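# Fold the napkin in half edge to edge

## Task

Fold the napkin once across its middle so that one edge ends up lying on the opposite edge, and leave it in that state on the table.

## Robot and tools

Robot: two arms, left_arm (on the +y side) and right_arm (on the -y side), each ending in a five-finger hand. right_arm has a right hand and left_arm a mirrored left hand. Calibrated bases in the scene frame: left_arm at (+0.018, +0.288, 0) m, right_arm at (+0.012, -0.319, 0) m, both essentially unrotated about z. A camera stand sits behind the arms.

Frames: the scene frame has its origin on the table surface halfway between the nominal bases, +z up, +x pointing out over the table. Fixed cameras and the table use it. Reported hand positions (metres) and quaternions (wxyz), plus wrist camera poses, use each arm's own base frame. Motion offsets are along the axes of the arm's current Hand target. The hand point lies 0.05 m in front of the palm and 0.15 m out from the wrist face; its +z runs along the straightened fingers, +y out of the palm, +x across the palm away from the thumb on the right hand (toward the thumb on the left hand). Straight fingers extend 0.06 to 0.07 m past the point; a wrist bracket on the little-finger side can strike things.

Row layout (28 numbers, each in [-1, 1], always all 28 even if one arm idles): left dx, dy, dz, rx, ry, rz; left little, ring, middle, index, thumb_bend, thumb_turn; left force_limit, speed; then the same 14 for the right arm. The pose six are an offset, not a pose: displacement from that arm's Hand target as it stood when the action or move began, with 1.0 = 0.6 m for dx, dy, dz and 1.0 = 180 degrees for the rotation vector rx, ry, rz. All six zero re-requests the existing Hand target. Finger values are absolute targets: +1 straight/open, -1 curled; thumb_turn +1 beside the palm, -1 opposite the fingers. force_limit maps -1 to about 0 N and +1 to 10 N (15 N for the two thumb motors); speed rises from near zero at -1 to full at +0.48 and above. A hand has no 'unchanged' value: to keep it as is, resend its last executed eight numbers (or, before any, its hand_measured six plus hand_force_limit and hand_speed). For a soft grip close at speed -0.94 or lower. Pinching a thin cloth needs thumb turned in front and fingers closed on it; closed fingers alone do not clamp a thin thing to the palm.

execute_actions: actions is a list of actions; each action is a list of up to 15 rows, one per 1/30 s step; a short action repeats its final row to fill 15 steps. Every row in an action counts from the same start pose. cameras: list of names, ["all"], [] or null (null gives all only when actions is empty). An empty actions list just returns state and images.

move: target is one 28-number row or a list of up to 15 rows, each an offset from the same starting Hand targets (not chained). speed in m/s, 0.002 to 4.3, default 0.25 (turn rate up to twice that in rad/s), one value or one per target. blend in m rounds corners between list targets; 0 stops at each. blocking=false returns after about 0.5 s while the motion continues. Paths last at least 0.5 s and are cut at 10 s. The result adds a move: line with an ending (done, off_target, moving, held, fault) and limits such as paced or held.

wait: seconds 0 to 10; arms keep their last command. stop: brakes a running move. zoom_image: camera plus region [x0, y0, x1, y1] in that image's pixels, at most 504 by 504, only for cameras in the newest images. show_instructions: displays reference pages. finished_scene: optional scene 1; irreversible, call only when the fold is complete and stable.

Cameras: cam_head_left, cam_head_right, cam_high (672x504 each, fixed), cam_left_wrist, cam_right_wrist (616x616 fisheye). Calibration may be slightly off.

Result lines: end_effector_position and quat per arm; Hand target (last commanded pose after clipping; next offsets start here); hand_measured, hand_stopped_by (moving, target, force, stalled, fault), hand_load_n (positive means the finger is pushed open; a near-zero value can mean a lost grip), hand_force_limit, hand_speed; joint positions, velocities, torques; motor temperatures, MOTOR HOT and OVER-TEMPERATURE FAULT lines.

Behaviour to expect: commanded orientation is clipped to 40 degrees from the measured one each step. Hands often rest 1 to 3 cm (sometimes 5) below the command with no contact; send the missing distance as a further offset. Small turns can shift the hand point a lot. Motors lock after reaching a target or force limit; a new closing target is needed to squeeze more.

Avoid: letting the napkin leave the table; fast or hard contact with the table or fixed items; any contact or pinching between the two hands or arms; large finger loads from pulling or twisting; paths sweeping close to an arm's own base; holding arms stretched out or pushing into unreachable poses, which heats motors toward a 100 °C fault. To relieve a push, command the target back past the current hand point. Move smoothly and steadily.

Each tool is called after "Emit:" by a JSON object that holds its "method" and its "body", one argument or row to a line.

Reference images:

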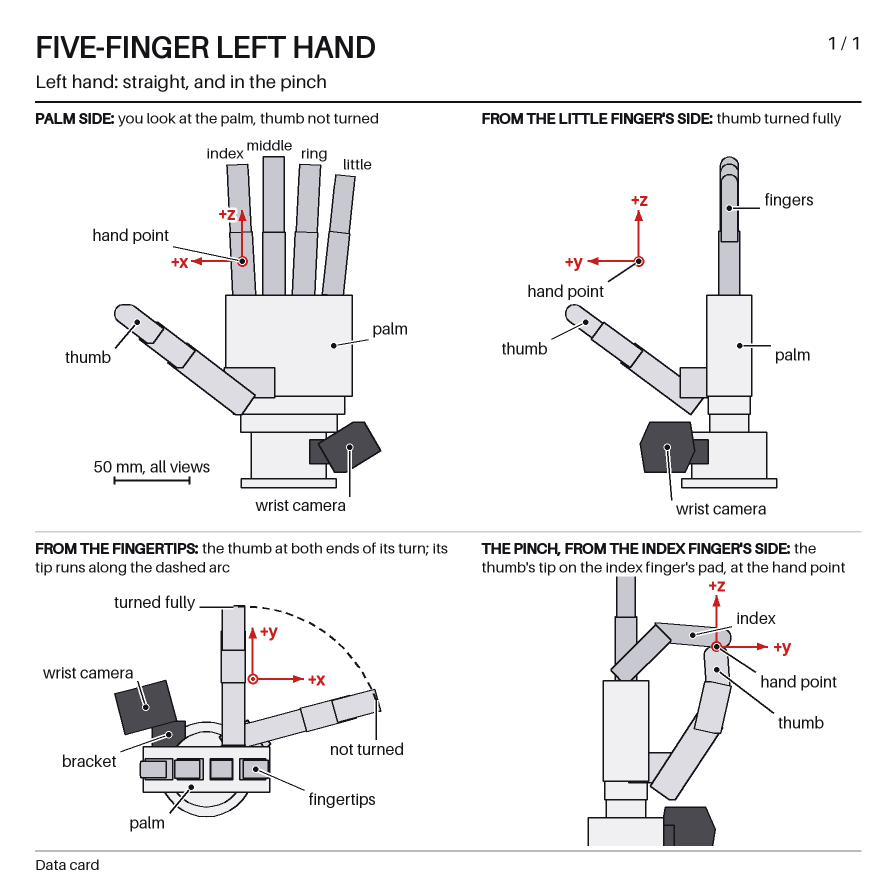

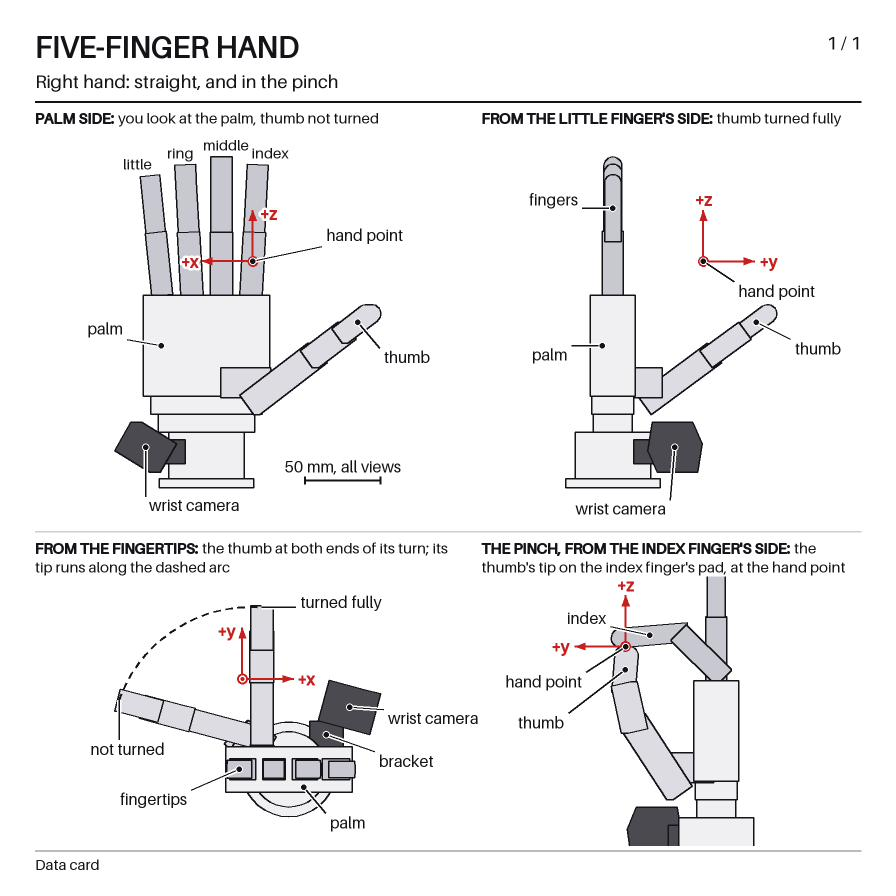

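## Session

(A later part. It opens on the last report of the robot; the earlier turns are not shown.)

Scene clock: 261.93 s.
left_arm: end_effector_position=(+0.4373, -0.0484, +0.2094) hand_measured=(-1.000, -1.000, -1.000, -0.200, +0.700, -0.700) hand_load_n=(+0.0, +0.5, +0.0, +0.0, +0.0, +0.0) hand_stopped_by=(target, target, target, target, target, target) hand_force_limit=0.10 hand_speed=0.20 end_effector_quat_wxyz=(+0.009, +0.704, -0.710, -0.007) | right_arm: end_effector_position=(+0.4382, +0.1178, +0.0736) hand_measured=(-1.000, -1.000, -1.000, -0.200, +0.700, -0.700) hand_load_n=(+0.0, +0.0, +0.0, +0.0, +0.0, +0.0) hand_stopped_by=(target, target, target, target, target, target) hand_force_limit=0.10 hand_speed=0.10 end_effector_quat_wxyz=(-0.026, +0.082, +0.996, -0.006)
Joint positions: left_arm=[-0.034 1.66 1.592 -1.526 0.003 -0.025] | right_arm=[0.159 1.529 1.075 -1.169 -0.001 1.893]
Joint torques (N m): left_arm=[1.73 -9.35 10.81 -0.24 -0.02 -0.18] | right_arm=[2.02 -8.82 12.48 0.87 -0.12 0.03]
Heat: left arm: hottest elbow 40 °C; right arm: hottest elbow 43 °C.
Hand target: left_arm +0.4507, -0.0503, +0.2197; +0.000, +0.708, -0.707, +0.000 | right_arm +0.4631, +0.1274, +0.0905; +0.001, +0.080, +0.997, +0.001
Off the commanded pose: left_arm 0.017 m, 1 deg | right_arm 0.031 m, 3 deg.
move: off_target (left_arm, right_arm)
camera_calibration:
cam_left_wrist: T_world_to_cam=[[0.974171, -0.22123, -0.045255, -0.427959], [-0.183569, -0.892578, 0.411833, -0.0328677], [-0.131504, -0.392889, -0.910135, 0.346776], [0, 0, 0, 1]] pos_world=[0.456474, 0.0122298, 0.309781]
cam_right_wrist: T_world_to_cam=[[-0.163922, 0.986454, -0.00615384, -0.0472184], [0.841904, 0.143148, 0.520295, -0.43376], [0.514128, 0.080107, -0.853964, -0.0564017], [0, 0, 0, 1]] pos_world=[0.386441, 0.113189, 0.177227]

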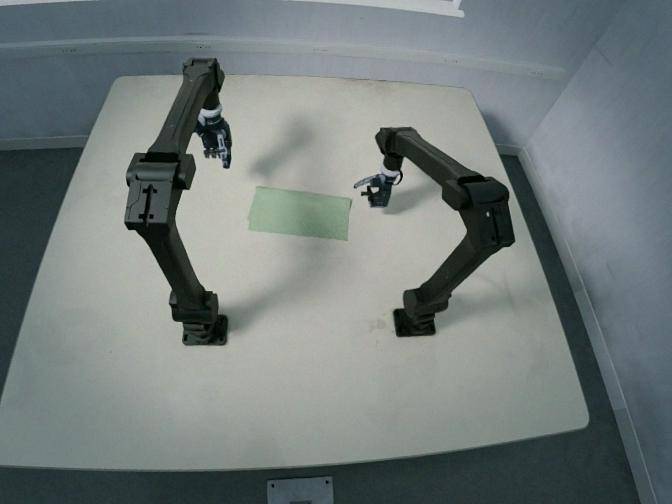

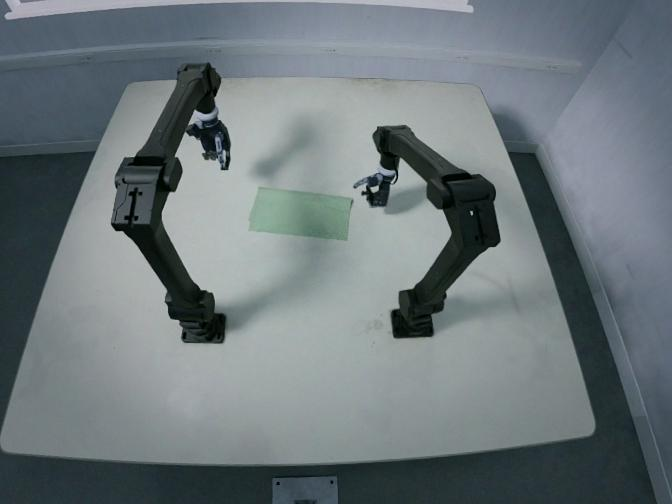

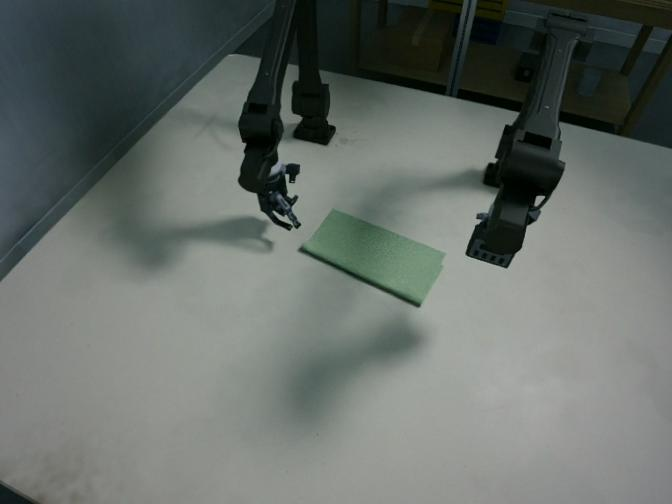

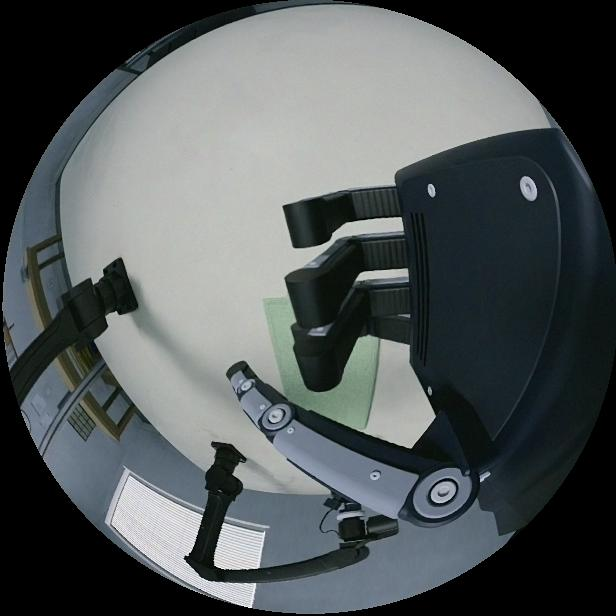

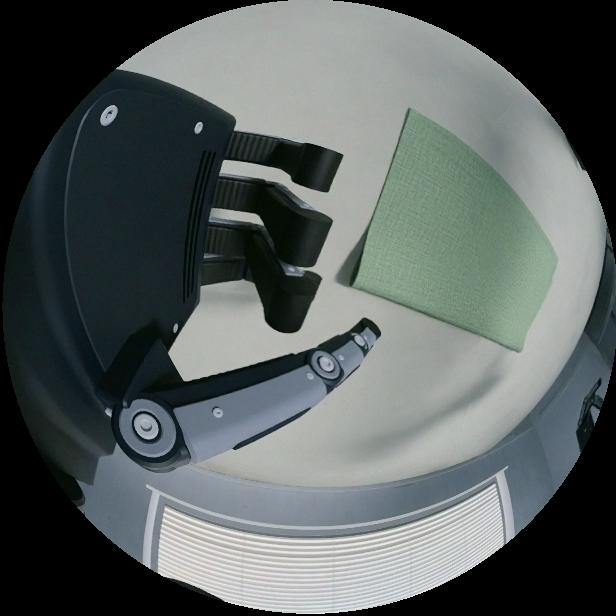

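Emit:
{"method": "execute_actions", "body": {
  "actions": [],
  "cameras": ["cam_head_right","cam_high"]
}}

Scene clock: 263.17 s.
left_arm: end_effector_position=(+0.4372, -0.0484, +0.2094) hand_measured=(-1.000, -1.000, -1.000, -0.200, +0.700, -0.700) hand_load_n=(+0.0, +0.0, +0.0, +0.0, +0.0, +0.0) hand_stopped_by=(target, target, target, target, target, target) hand_force_limit=0.10 hand_speed=0.20 end_effector_quat_wxyz=(+0.009, +0.704, -0.710, -0.007) | right_arm: end_effector_position=(+0.4382, +0.1178, +0.0736) hand_measured=(-1.000, -1.000, -1.000, -0.200, +0.700, -0.700) hand_load_n=(+0.5, +0.0, +0.0, +0.0, +0.0, +0.0) hand_stopped_by=(target, target, target, target, target, target) hand_force_limit=0.10 hand_speed=0.10 end_effector_quat_wxyz=(-0.026, +0.082, +0.996, -0.006)
Joint positions: left_arm=[-0.034 1.66 1.592 -1.527 0.003 -0.025] | right_arm=[0.159 1.529 1.075 -1.169 -0.001 1.893]
Joint velocities: within noise
Joint torques (N m): left_arm=[1.49 -9.41 10.76 -0.34 -0.01 -0.2] | right_arm=[0.97 -8.47 12.53 1.06 -0.11 0.03]
Motor temperatures (°C): left_arm=[37 38 40 30 32 35] | right_arm=[38 33 43 33 33 30]
Heat: left arm: hottest elbow 40 °C; right arm: hottest elbow 43 °C.
Hand target: left_arm +0.4507, -0.0503, +0.2198; +0.000, +0.707, -0.707, +0.000 | right_arm +0.4631, +0.1274, +0.0905; +0.001, +0.080, +0.997, +0.001
Off the commanded pose: left_arm 0.017 m, 1 deg | right_arm 0.031 m, 3 deg.
Images, in order (width x height): cam_head_right 672x504, cam_high 672x504.

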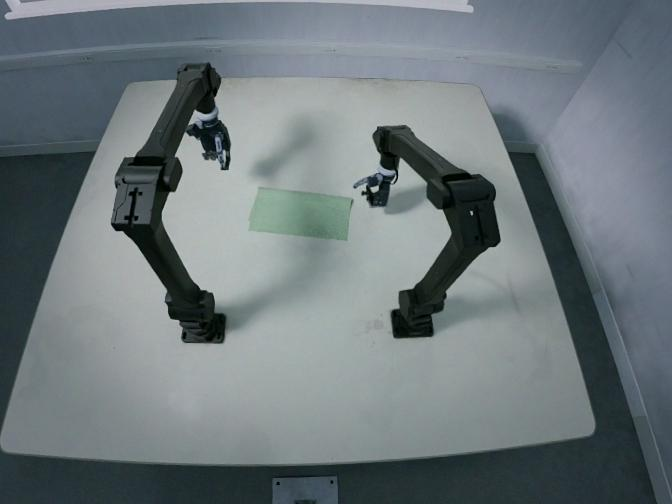

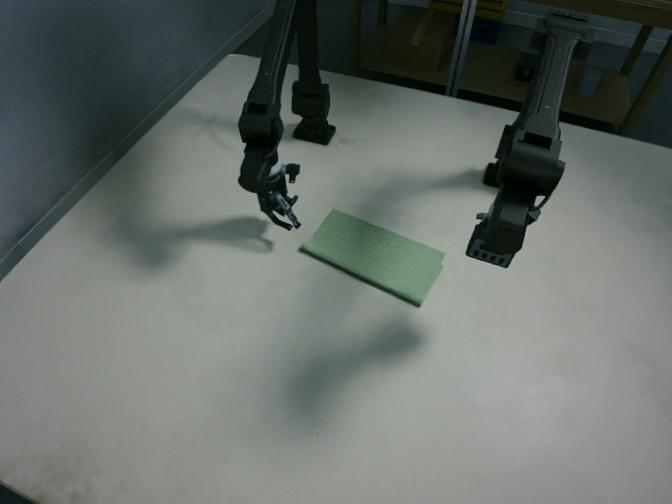

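Emit:
{"method": "zoom_image", "body": {
  "camera": "cam_head_right",
  "region": [235, 170, 375, 250]
}}

Emit:
{"method": "zoom_image", "body": {
  "camera": "cam_high",
  "region": [280, 195, 460, 315]
}}

Scaled by 3.600 from the camera's 672x504 image, which has a finer 960x720 frame.

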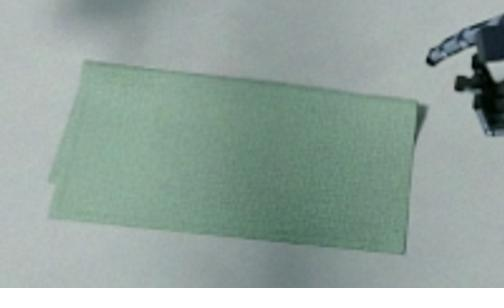

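Scaled by 2.800 from the camera's 672x504 image, which has a finer 960x720 frame.

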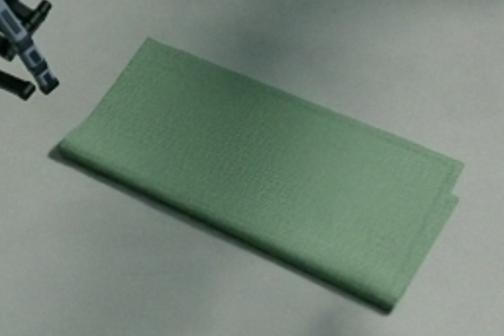

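Emit:
{"method": "move", "body": {
  "target": [0.0538,-0.1263,0.2,0,0,-0.455,-1,-1,-1,-0.2,0.7,-0.7,0.1,0.2,-0.0227,0.0148,0.0308,0,0,0,-1,-1,-1,-0.2,0.7,-0.7,0.1,0.1],
  "speed": 0.15,
  "cameras": ["cam_head_right","cam_high"]
}}

Scene clock: 271.63 s.
left_arm: end_effector_position=(+0.5247, -0.0792, +0.1088) hand_measured=(-1.000, -1.000, -1.000, -0.200, +0.700, -0.700) hand_load_n=(+0.0, +0.0, +0.0, +0.0, +0.5, +0.0) hand_stopped_by=(target, target, target, target, target, target) hand_force_limit=0.10 hand_speed=0.20 end_effector_quat_wxyz=(+0.001, +0.997, -0.073, +0.003) | right_arm: end_effector_position=(+0.4530, +0.1237, +0.0562) hand_measured=(-1.000, -1.000, -1.000, -0.200, +0.700, -0.700) hand_load_n=(+0.0, +0.0, +0.0, +0.0, +0.0, +0.0) hand_stopped_by=(target, target, target, target, target, target) hand_force_limit=0.10 hand_speed=0.10 end_effector_quat_wxyz=(-0.025, +0.082, +0.996, -0.006)
Joint positions: left_arm=[-0.028 1.703 1.383 -1.245 0.003 -1.453] | right_arm=[0.167 1.588 1.093 -1.127 -0.001 1.902]
Joint torques (N m): left_arm=[1.32 -9.64 6.72 0.68 0.04 -0.17] | right_arm=[1.49 -9.35 12.3 0.95 -0.08 0.03]
Heat: left arm: hottest elbow 40 °C; right arm: hottest elbow 43 °C.
Hand target: left_arm +0.5264, -0.0825, +0.0997; +0.000, +0.998, -0.070, +0.000 | right_arm +0.4780, +0.1339, +0.0719; +0.000, +0.080, +0.997, +0.001
Off the commanded pose: left_arm 0.010 m, 1 deg | right_arm 0.031 m, 3 deg.
move: off_target (right_arm)
Images, in order (width x height): cam_head_right 672x504, cam_high 672x504.

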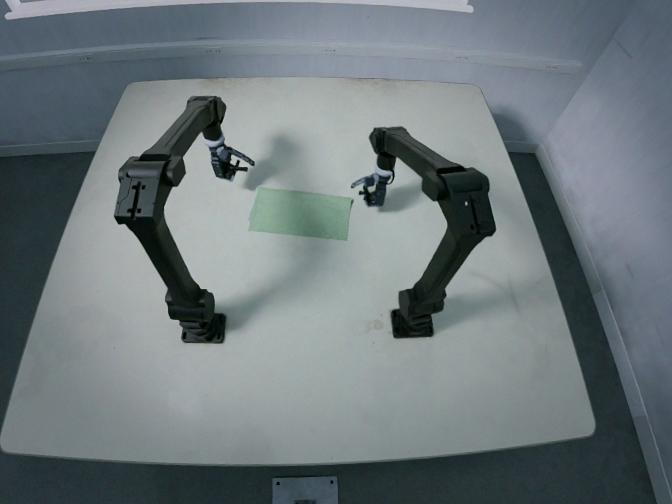

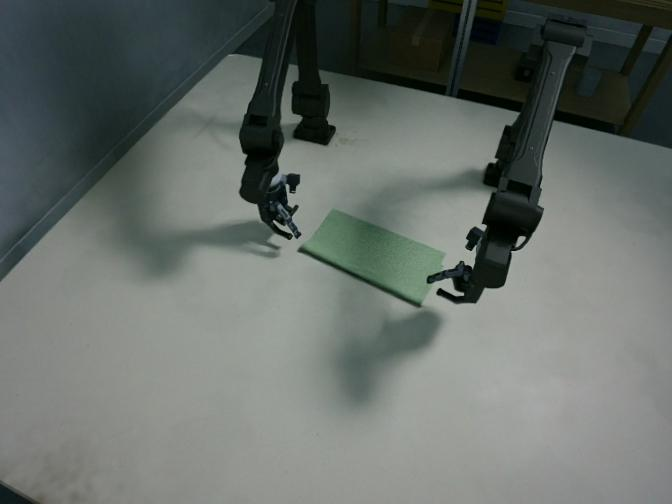

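Emit:
{"method": "zoom_image", "body": {
  "camera": "cam_head_right",
  "region": [205, 140, 385, 245]
}}

Emit:
{"method": "zoom_image", "body": {
  "camera": "cam_high",
  "region": [250, 180, 490, 320]
}}

Scaled by 2.800 from the camera's 672x504 image, which has a finer 960x720 frame.

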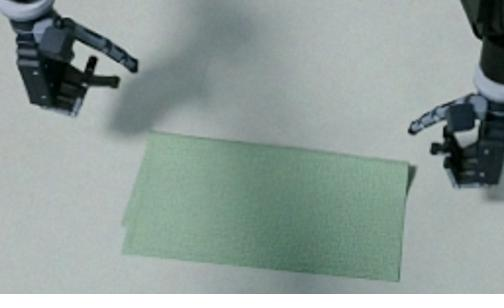

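Scaled by 2.100 from the camera's 672x504 image, which has a finer 960x720 frame.

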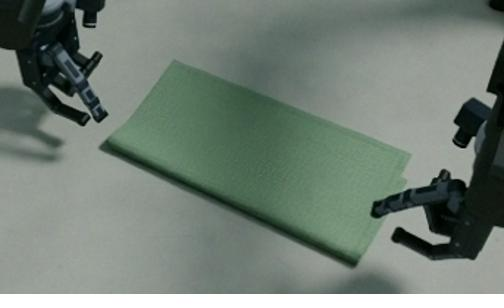

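Emit:
{"method": "move", "body": {
  "target": [-0.015,0,0.1128,0,0,0,-1,-1,-1,-0.2,0.7,-0.7,0.1,0.2,0,0,0.045,0,0,0,-1,-1,-1,-0.2,0.7,-0.7,0.1,0.1],
  "speed": 0.1,
  "cameras": ["cam_head_right","cam_high"]
}}

Emit:
{"method": "zoom_image", "body": {
  "camera": "cam_head_right",
  "region": [205, 140, 385, 245]
}}

Emit:
{"method": "zoom_image", "body": {
  "camera": "cam_high",
  "region": [250, 180, 490, 320]
}}

Scene clock: 273.73 s.
left_arm: end_effector_position=(+0.5163, -0.0789, +0.0390) hand_measured=(-1.000, -1.000, -1.000, -0.200, +0.700, -0.700) hand_load_n=(+0.0, +0.0, +0.0, +0.5, +0.0, +0.0) hand_stopped_by=(target, target, target, target, target, target) hand_force_limit=0.10 hand_speed=0.20 end_effector_quat_wxyz=(+0.001, +0.997, -0.073, +0.001) | right_arm: end_effector_position=(+0.4689, +0.1266, +0.0417) hand_measured=(-1.000, -1.000, -1.000, -0.200, +0.700, -0.700) hand_load_n=(+0.0, +0.0, +0.0, +0.0, +0.0, +0.0) hand_stopped_by=(target, target, target, target, target, target) hand_force_limit=0.10 hand_speed=0.10 end_effector_quat_wxyz=(-0.009, +0.082, +0.997, -0.002)
Joint positions: left_arm=[-0.028 1.758 1.259 -1.07 0.003 -1.453] | right_arm=[0.168 1.626 1.093 -1.056 -0.001 1.902]
Joint torques (N m): left_arm=[1.38 -9.76 6.37 0.61 0.05 -0.18] | right_arm=[1.08 -9.41 9.32 1.2 -0.1 0.02]
Heat: left arm: hottest elbow 40 °C; right arm: hottest elbow 43 °C.
Hand target: left_arm +0.5176, -0.0812, +0.0322; +0.000, +0.998, -0.070, +0.000 | right_arm +0.4780, +0.1341, +0.0450; +0.001, +0.080, +0.997, +0.001
Off the commanded pose: left_arm 0.007 m, 0 deg | right_arm 0.012 m, 1 deg.
move: off_target (right_arm)
Images, in order (width x height): cam_head_right 672x504, cam_high 672x504.

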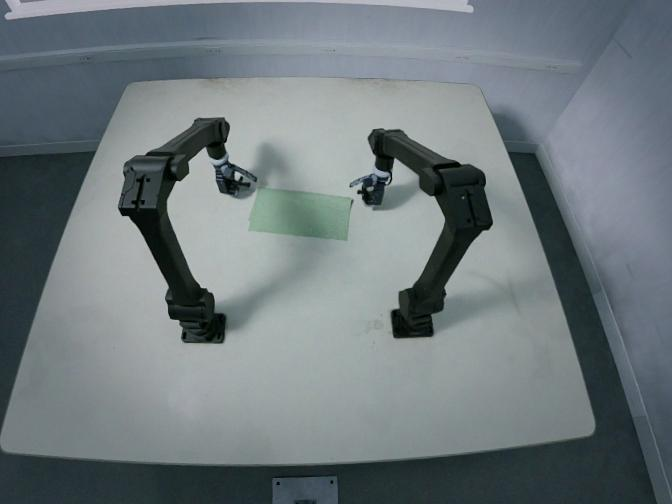

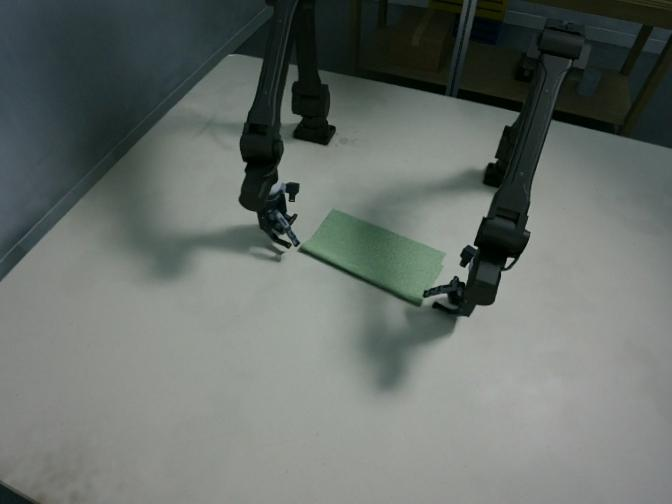

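Scaled by 2.800 from the camera's 672x504 image, which has a finer 960x720 frame.

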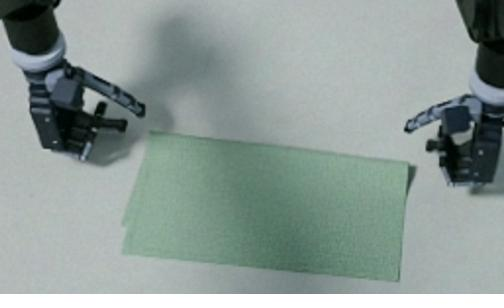

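Scaled by 2.100 from the camera's 672x504 image, which has a finer 960x720 frame.

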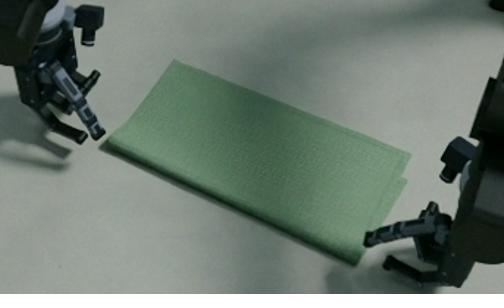

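Emit:
{"method": "move", "body": {
  "target": [0,0,0.0333,0.0556,0,0,-1,-1,-1,-0.2,0.7,-0.7,0.1,0.2,0.025,0,0.0383,0.0556,0,0,-1,-1,-1,-0.2,0.7,-0.7,0.1,0.1],
  "speed": 0.06,
  "cameras": ["cam_head_right","cam_high"]
}}

Emit:
{"method": "zoom_image", "body": {
  "camera": "cam_head_right",
  "region": [205, 140, 385, 245]
}}

Emit:
{"method": "zoom_image", "body": {
  "camera": "cam_high",
  "region": [250, 180, 490, 320]
}}

Scene clock: 276.93 s.
left_arm: end_effector_position=(+0.5174, -0.0780, +0.0216) hand_measured=(-1.000, -1.000, -1.000, -0.200, +0.700, -0.700) hand_load_n=(+0.0, +0.5, +0.0, -0.5, +0.0, +0.0) hand_stopped_by=(target, target, target, target, target, target) hand_force_limit=0.10 hand_speed=0.20 end_effector_quat_wxyz=(-0.086, +0.994, -0.073, +0.008) | right_arm: end_effector_position=(+0.4619, +0.1314, +0.0219) hand_measured=(-1.000, -1.000, -1.000, -0.200, +0.700, -0.700) hand_load_n=(+0.0, +0.0, +0.0, +0.0, +0.0, +0.0) hand_stopped_by=(target, target, target, target, target, target) hand_force_limit=0.10 hand_speed=0.10 end_effector_quat_wxyz=(-0.005, +0.081, +0.993, -0.084)
Joint positions: left_arm=[-0.096 1.764 1.237 -1.031 -0.172 -1.519] | right_arm=[0.254 1.658 1.093 -1.071 0.156 1.993]
Joint torques (N m): left_arm=[1.26 -9.52 6.05 0.76 -0.11 -0.22] | right_arm=[0.79 -10.58 8.55 0.16 0.19 0.01]
Heat: left arm: hottest elbow 40 °C; right arm: hottest elbow 43 °C.
Hand target: left_arm +0.5176, -0.0812, +0.0122; -0.087, +0.994, -0.070, +0.006 | right_arm +0.4632, +0.1364, +0.0219; -0.006, +0.079, +0.993, -0.086
Off the commanded pose: left_arm 0.010 m, 0 deg | right_arm 0.005 m, 0 deg.
move: done
Images, in order (width x height): cam_head_right 672x504, cam_high 672x504.

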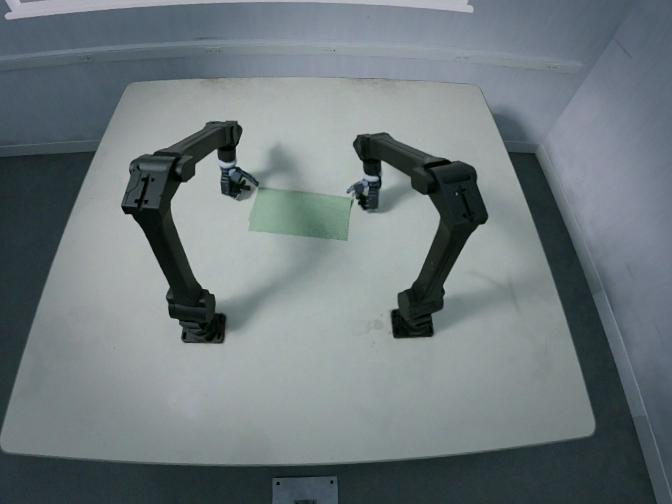

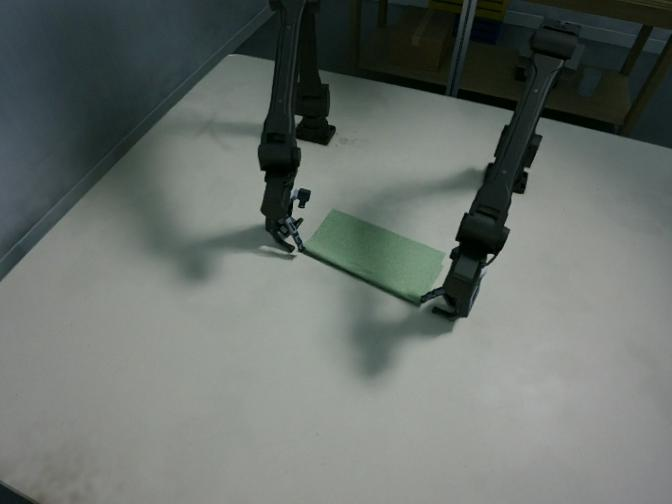

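Scaled by 2.800 from the camera's 672x504 image, which has a finer 960x720 frame.

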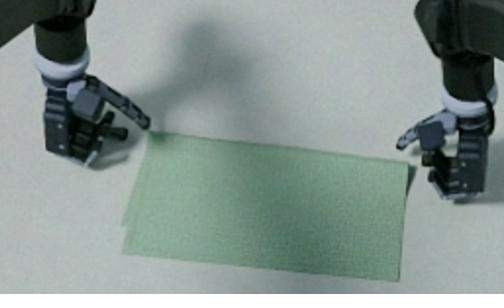

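Scaled by 2.100 from the camera's 672x504 image, which has a finer 960x720 frame.

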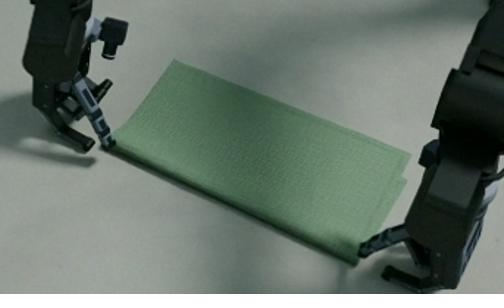

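Emit:
{"method": "move", "body": {
  "target": [0,0.037,-0.0015,0,0,0,-1,-1,-1,-0.2,0.7,-0.7,0.1,0.2,0.0117,0.0373,0,0,0,0,-1,-1,-1,-0.2,0.7,-0.7,0.1,0.1],
  "speed": 0.05,
  "cameras": ["cam_head_right","cam_high","cam_left_wrist","cam_right_wrist"]
}}

Emit:
{"method": "zoom_image", "body": {
  "camera": "cam_head_right",
  "region": [205, 140, 385, 245]
}}

Emit:
{"method": "zoom_image", "body": {
  "camera": "cam_high",
  "region": [250, 180, 490, 320]
}}

Scene clock: 279.20 s.
left_arm: end_effector_position=(+0.5164, -0.0995, +0.0216) hand_measured=(-1.000, -1.000, -1.000, -0.200, +0.700, -0.700) hand_load_n=(+0.0, +0.0, +0.0, -1.5, +0.0, +0.0) hand_stopped_by=(target, target, target, target, target, target) hand_force_limit=0.10 hand_speed=0.20 end_effector_quat_wxyz=(-0.087, +0.994, -0.072, +0.012) | right_arm: end_effector_position=(+0.4579, +0.1492, +0.0203) hand_measured=(-1.000, -1.000, -1.000, -0.200, +0.700, -0.700) hand_load_n=(+0.0, +0.0, +0.0, -1.5, +0.0, +0.0) hand_stopped_by=(target, target, target, target, target, target) hand_force_limit=0.10 hand_speed=0.10 end_effector_quat_wxyz=(-0.003, +0.086, +0.993, -0.086)
Joint positions: left_arm=[-0.141 1.764 1.237 -1.031 -0.175 -1.565] | right_arm=[0.299 1.663 1.093 -1.072 0.158 2.048]
Joint torques (N m): left_arm=[1.14 -9.29 5.86 0.65 0.01 -0.2] | right_arm=[1.9 -9.47 9.07 0.16 -0.09 0.02]
Heat: left arm: hottest elbow 40 °C; right arm: hottest elbow 43 °C.
Hand target: left_arm +0.5145, -0.1030, +0.0092; -0.087, +0.994, -0.070, +0.006 | right_arm +0.4598, +0.1594, +0.0182; -0.006, +0.079, +0.993, -0.086
Off the commanded pose: left_arm 0.013 m, 1 deg | right_arm 0.010 m, 1 deg.
move: off_target (left_arm)
camera_calibration:
cam_left_wrist: T_world_to_cam=[[0.34879, 0.92529, 0.14894, -0.0918777], [0.844952, -0.379216, 0.377161, -0.465885], [0.405464, -0.00570265, -0.914093, -0.0725287], [0, 0, 0, 1]] pos_world=[0.455105, -0.0920714, 0.1231]
cam_right_wrist: T_world_to_cam=[[-0.156157, 0.972514, -0.172718, -0.0733814], [0.82592, 0.224469, 0.517176, -0.431826], [0.54173, -0.0618908, -0.838271, -0.106325], [0, 0, 0, 1]] pos_world=[0.402794, 0.161715, 0.121527]
Images, in order (width x height): cam_head_right 672x504, cam_high 672x504, cam_left_wrist 616x616, cam_right_wrist 616x616.

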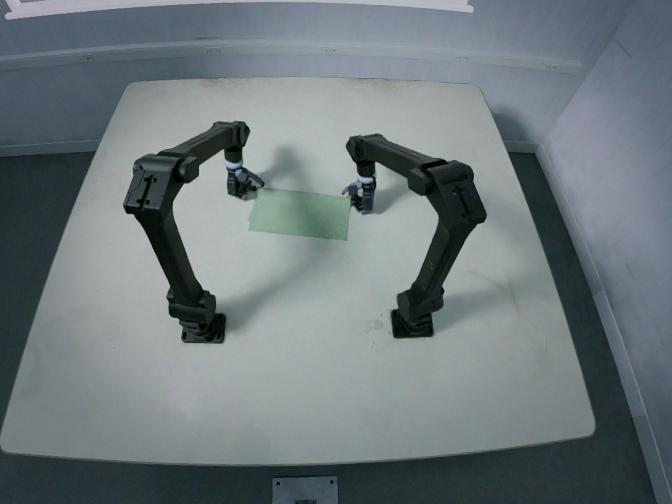

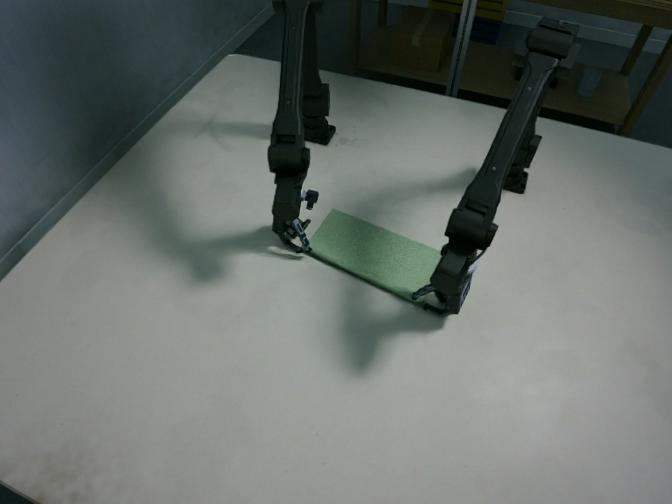

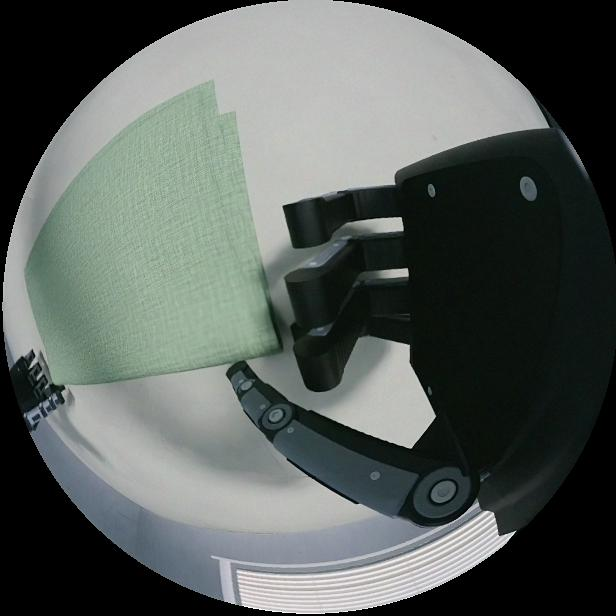

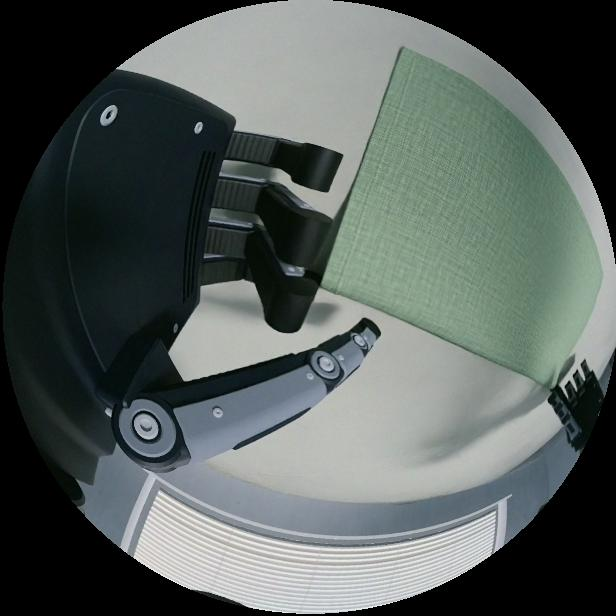

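Scaled by 2.800 from the camera's 672x504 image, which has a finer 960x720 frame.

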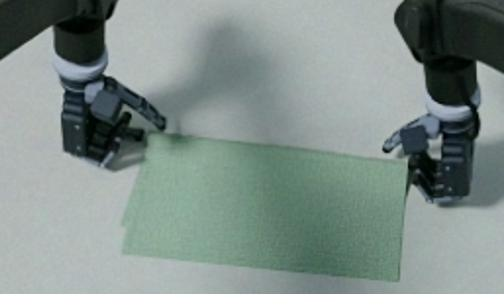

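Scaled by 2.100 from the camera's 672x504 image, which has a finer 960x720 frame.

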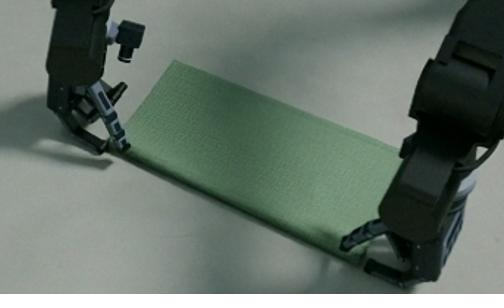

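Emit:
{"method": "zoom_image", "body": {
  "camera": "cam_left_wrist",
  "region": [180, 240, 440, 460]
}}

Emit:
{"method": "zoom_image", "body": {
  "camera": "cam_right_wrist",
  "region": [200, 180, 440, 400]
}}

Scaled by 1.938 from the camera's 616x616 image, which has a finer 880x880 frame.

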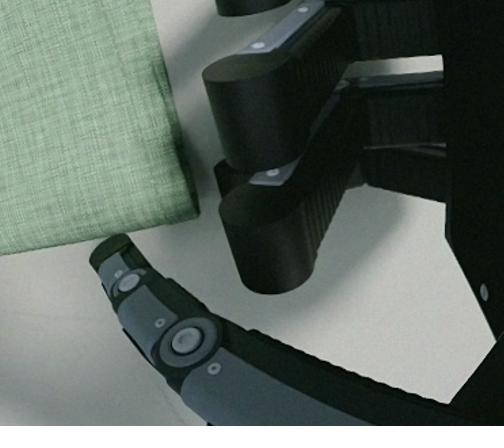

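Scaled by 2.100 from the camera's 616x616 image, which has a finer 880x880 frame.

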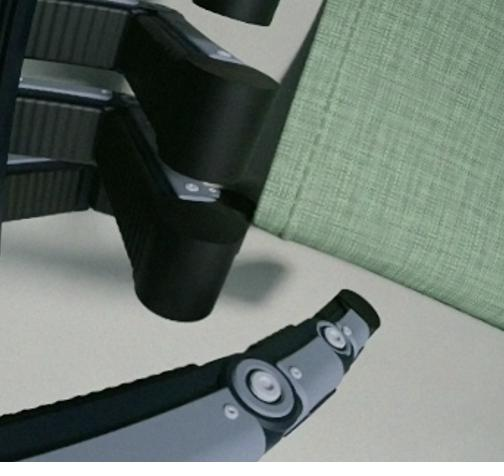

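Emit:
{"method": "zoom_image", "body": {
  "camera": "cam_right_wrist",
  "region": [280, 230, 360, 310]
}}

Emit:
{"method": "zoom_image", "body": {
  "camera": "cam_left_wrist",
  "region": [240, 290, 340, 390]
}}

Scaled by 6.300 from the camera's 616x616 image, which has a finer 880x880 frame.

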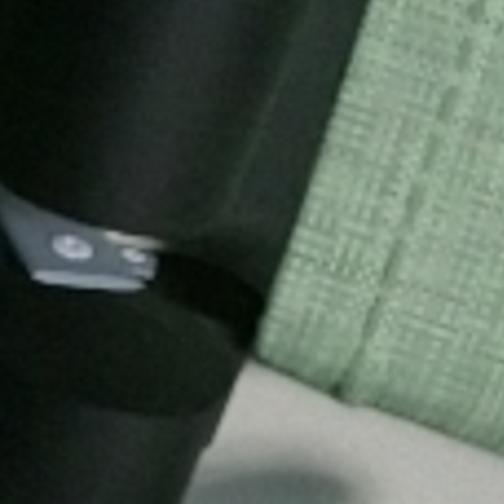

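Scaled by 5.040 from the camera's 616x616 image, which has a finer 880x880 frame.

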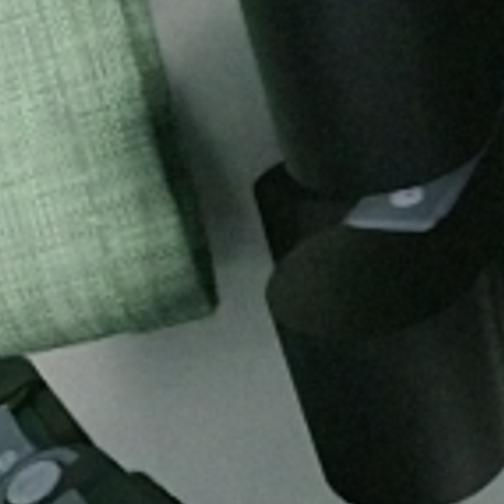

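Emit:
{"method": "move", "body": {
  "target": [0,0.0212,0.0047,0,0,0,-1,-1,-1,-0.2,0.7,-0.7,0.1,0.2,0.0067,0.0205,0.0015,0,0,0,-1,-1,-1,-0.2,0.7,-0.7,0.1,0.1],
  "speed": 0.04,
  "cameras": ["cam_left_wrist","cam_right_wrist","cam_high"]
}}

Emit:
{"method": "zoom_image", "body": {
  "camera": "cam_right_wrist",
  "region": [240, 200, 380, 340]
}}

Emit:
{"method": "zoom_image", "body": {
  "camera": "cam_left_wrist",
  "region": [220, 250, 380, 410]
}}

Scene clock: 282.30 s.
left_arm: end_effector_position=(+0.5175, -0.1073, +0.0214) hand_measured=(-1.000, -1.000, -1.000, -0.200, +0.700, -0.700) hand_load_n=(+0.0, +0.0, +0.0, -2.0, +0.0, +0.0) hand_stopped_by=(target, target, target, target, target, target) hand_force_limit=0.10 hand_speed=0.20 end_effector_quat_wxyz=(-0.088, +0.994, -0.068, +0.016) | right_arm: end_effector_position=(+0.4563, +0.1570, +0.0199) hand_measured=(-1.000, -1.000, -1.000, -0.200, +0.700, -0.700) hand_load_n=(+0.0, +0.0, +0.0, -3.0, +0.0, +0.0) hand_stopped_by=(target, target, target, target, target, target) hand_force_limit=0.10 hand_speed=0.10 end_effector_quat_wxyz=(-0.001, +0.092, +0.992, -0.087)
Joint positions: left_arm=[-0.157 1.765 1.237 -1.027 -0.177 -1.59] | right_arm=[0.319 1.664 1.093 -1.073 0.159 2.081]
Joint torques (N m): left_arm=[0.67 -8.7 5.6 0.84 0.11 -0.19] | right_arm=[2.26 -9.05 9.32 0.2 -0.28 -0.04]
Heat: left arm: hottest elbow 40 °C; right arm: hottest elbow 43 °C.
Hand target: left_arm +0.5128, -0.1149, +0.0042; -0.087, +0.994, -0.070, +0.006 | right_arm +0.4577, +0.1719, +0.0152; -0.006, +0.079, +0.993, -0.086
Off the commanded pose: left_arm 0.019 m, 1 deg | right_arm 0.016 m, 2 deg.
move: off_target (left_arm, right_arm)
camera_calibration:
cam_left_wrist: T_world_to_cam=[[0.340079, 0.927879, 0.152927, -0.0804223], [0.844714, -0.372878, 0.383953, -0.469039], [0.413285, -0.00139463, -0.910601, -0.0767537], [0, 0, 0, 1]] pos_world=[0.455275, -0.10038, 0.122496]
cam_right_wrist: T_world_to_cam=[[-0.144508, 0.973733, -0.175957, -0.0866544], [0.826209, 0.216592, 0.520064, -0.43094], [0.544515, -0.070224, -0.835806, -0.105337], [0, 0, 0, 1]] pos_world=[0.400882, 0.170319, 0.120828]
Images, in order (width x height): cam_high 672x504, cam_left_wrist 616x616, cam_right_wrist 616x616.

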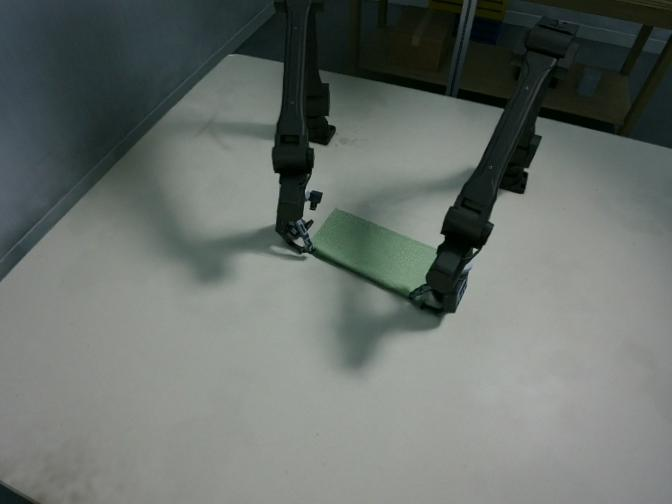

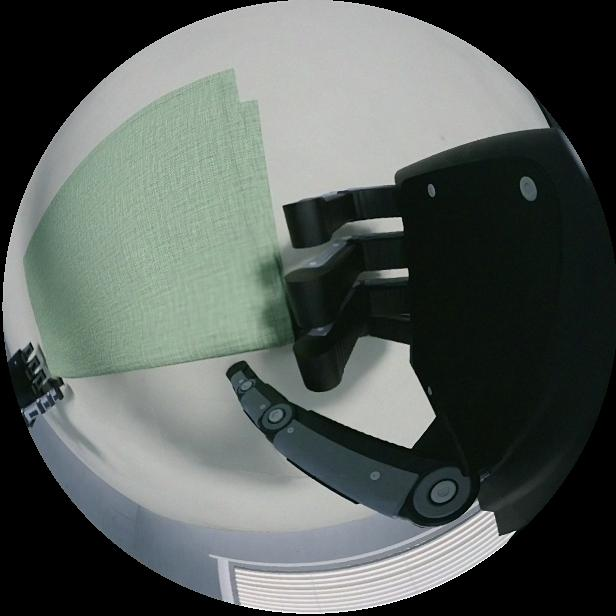

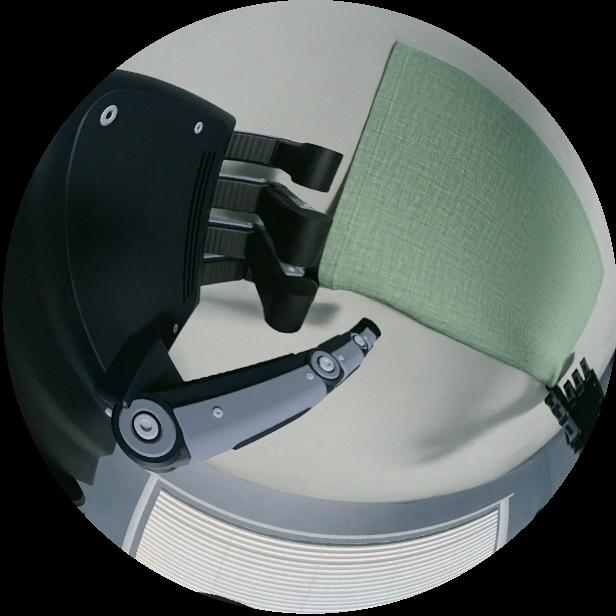

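Scaled by 3.600 from the camera's 616x616 image, which has a finer 880x880 frame.

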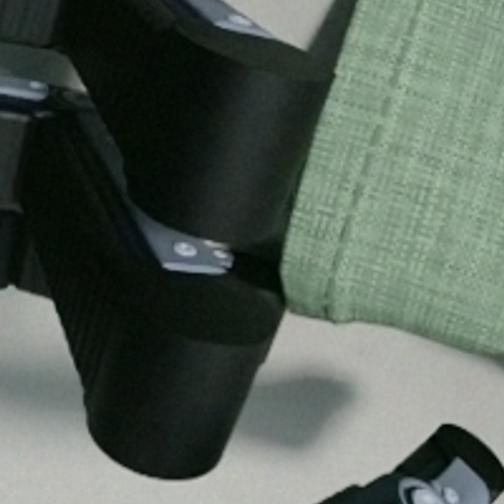

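Scaled by 3.150 from the camera's 616x616 image, which has a finer 880x880 frame.

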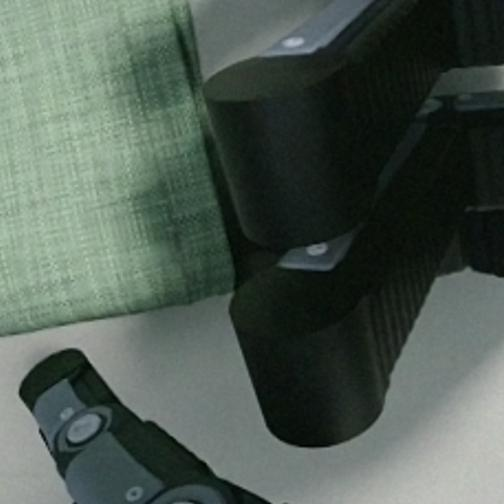

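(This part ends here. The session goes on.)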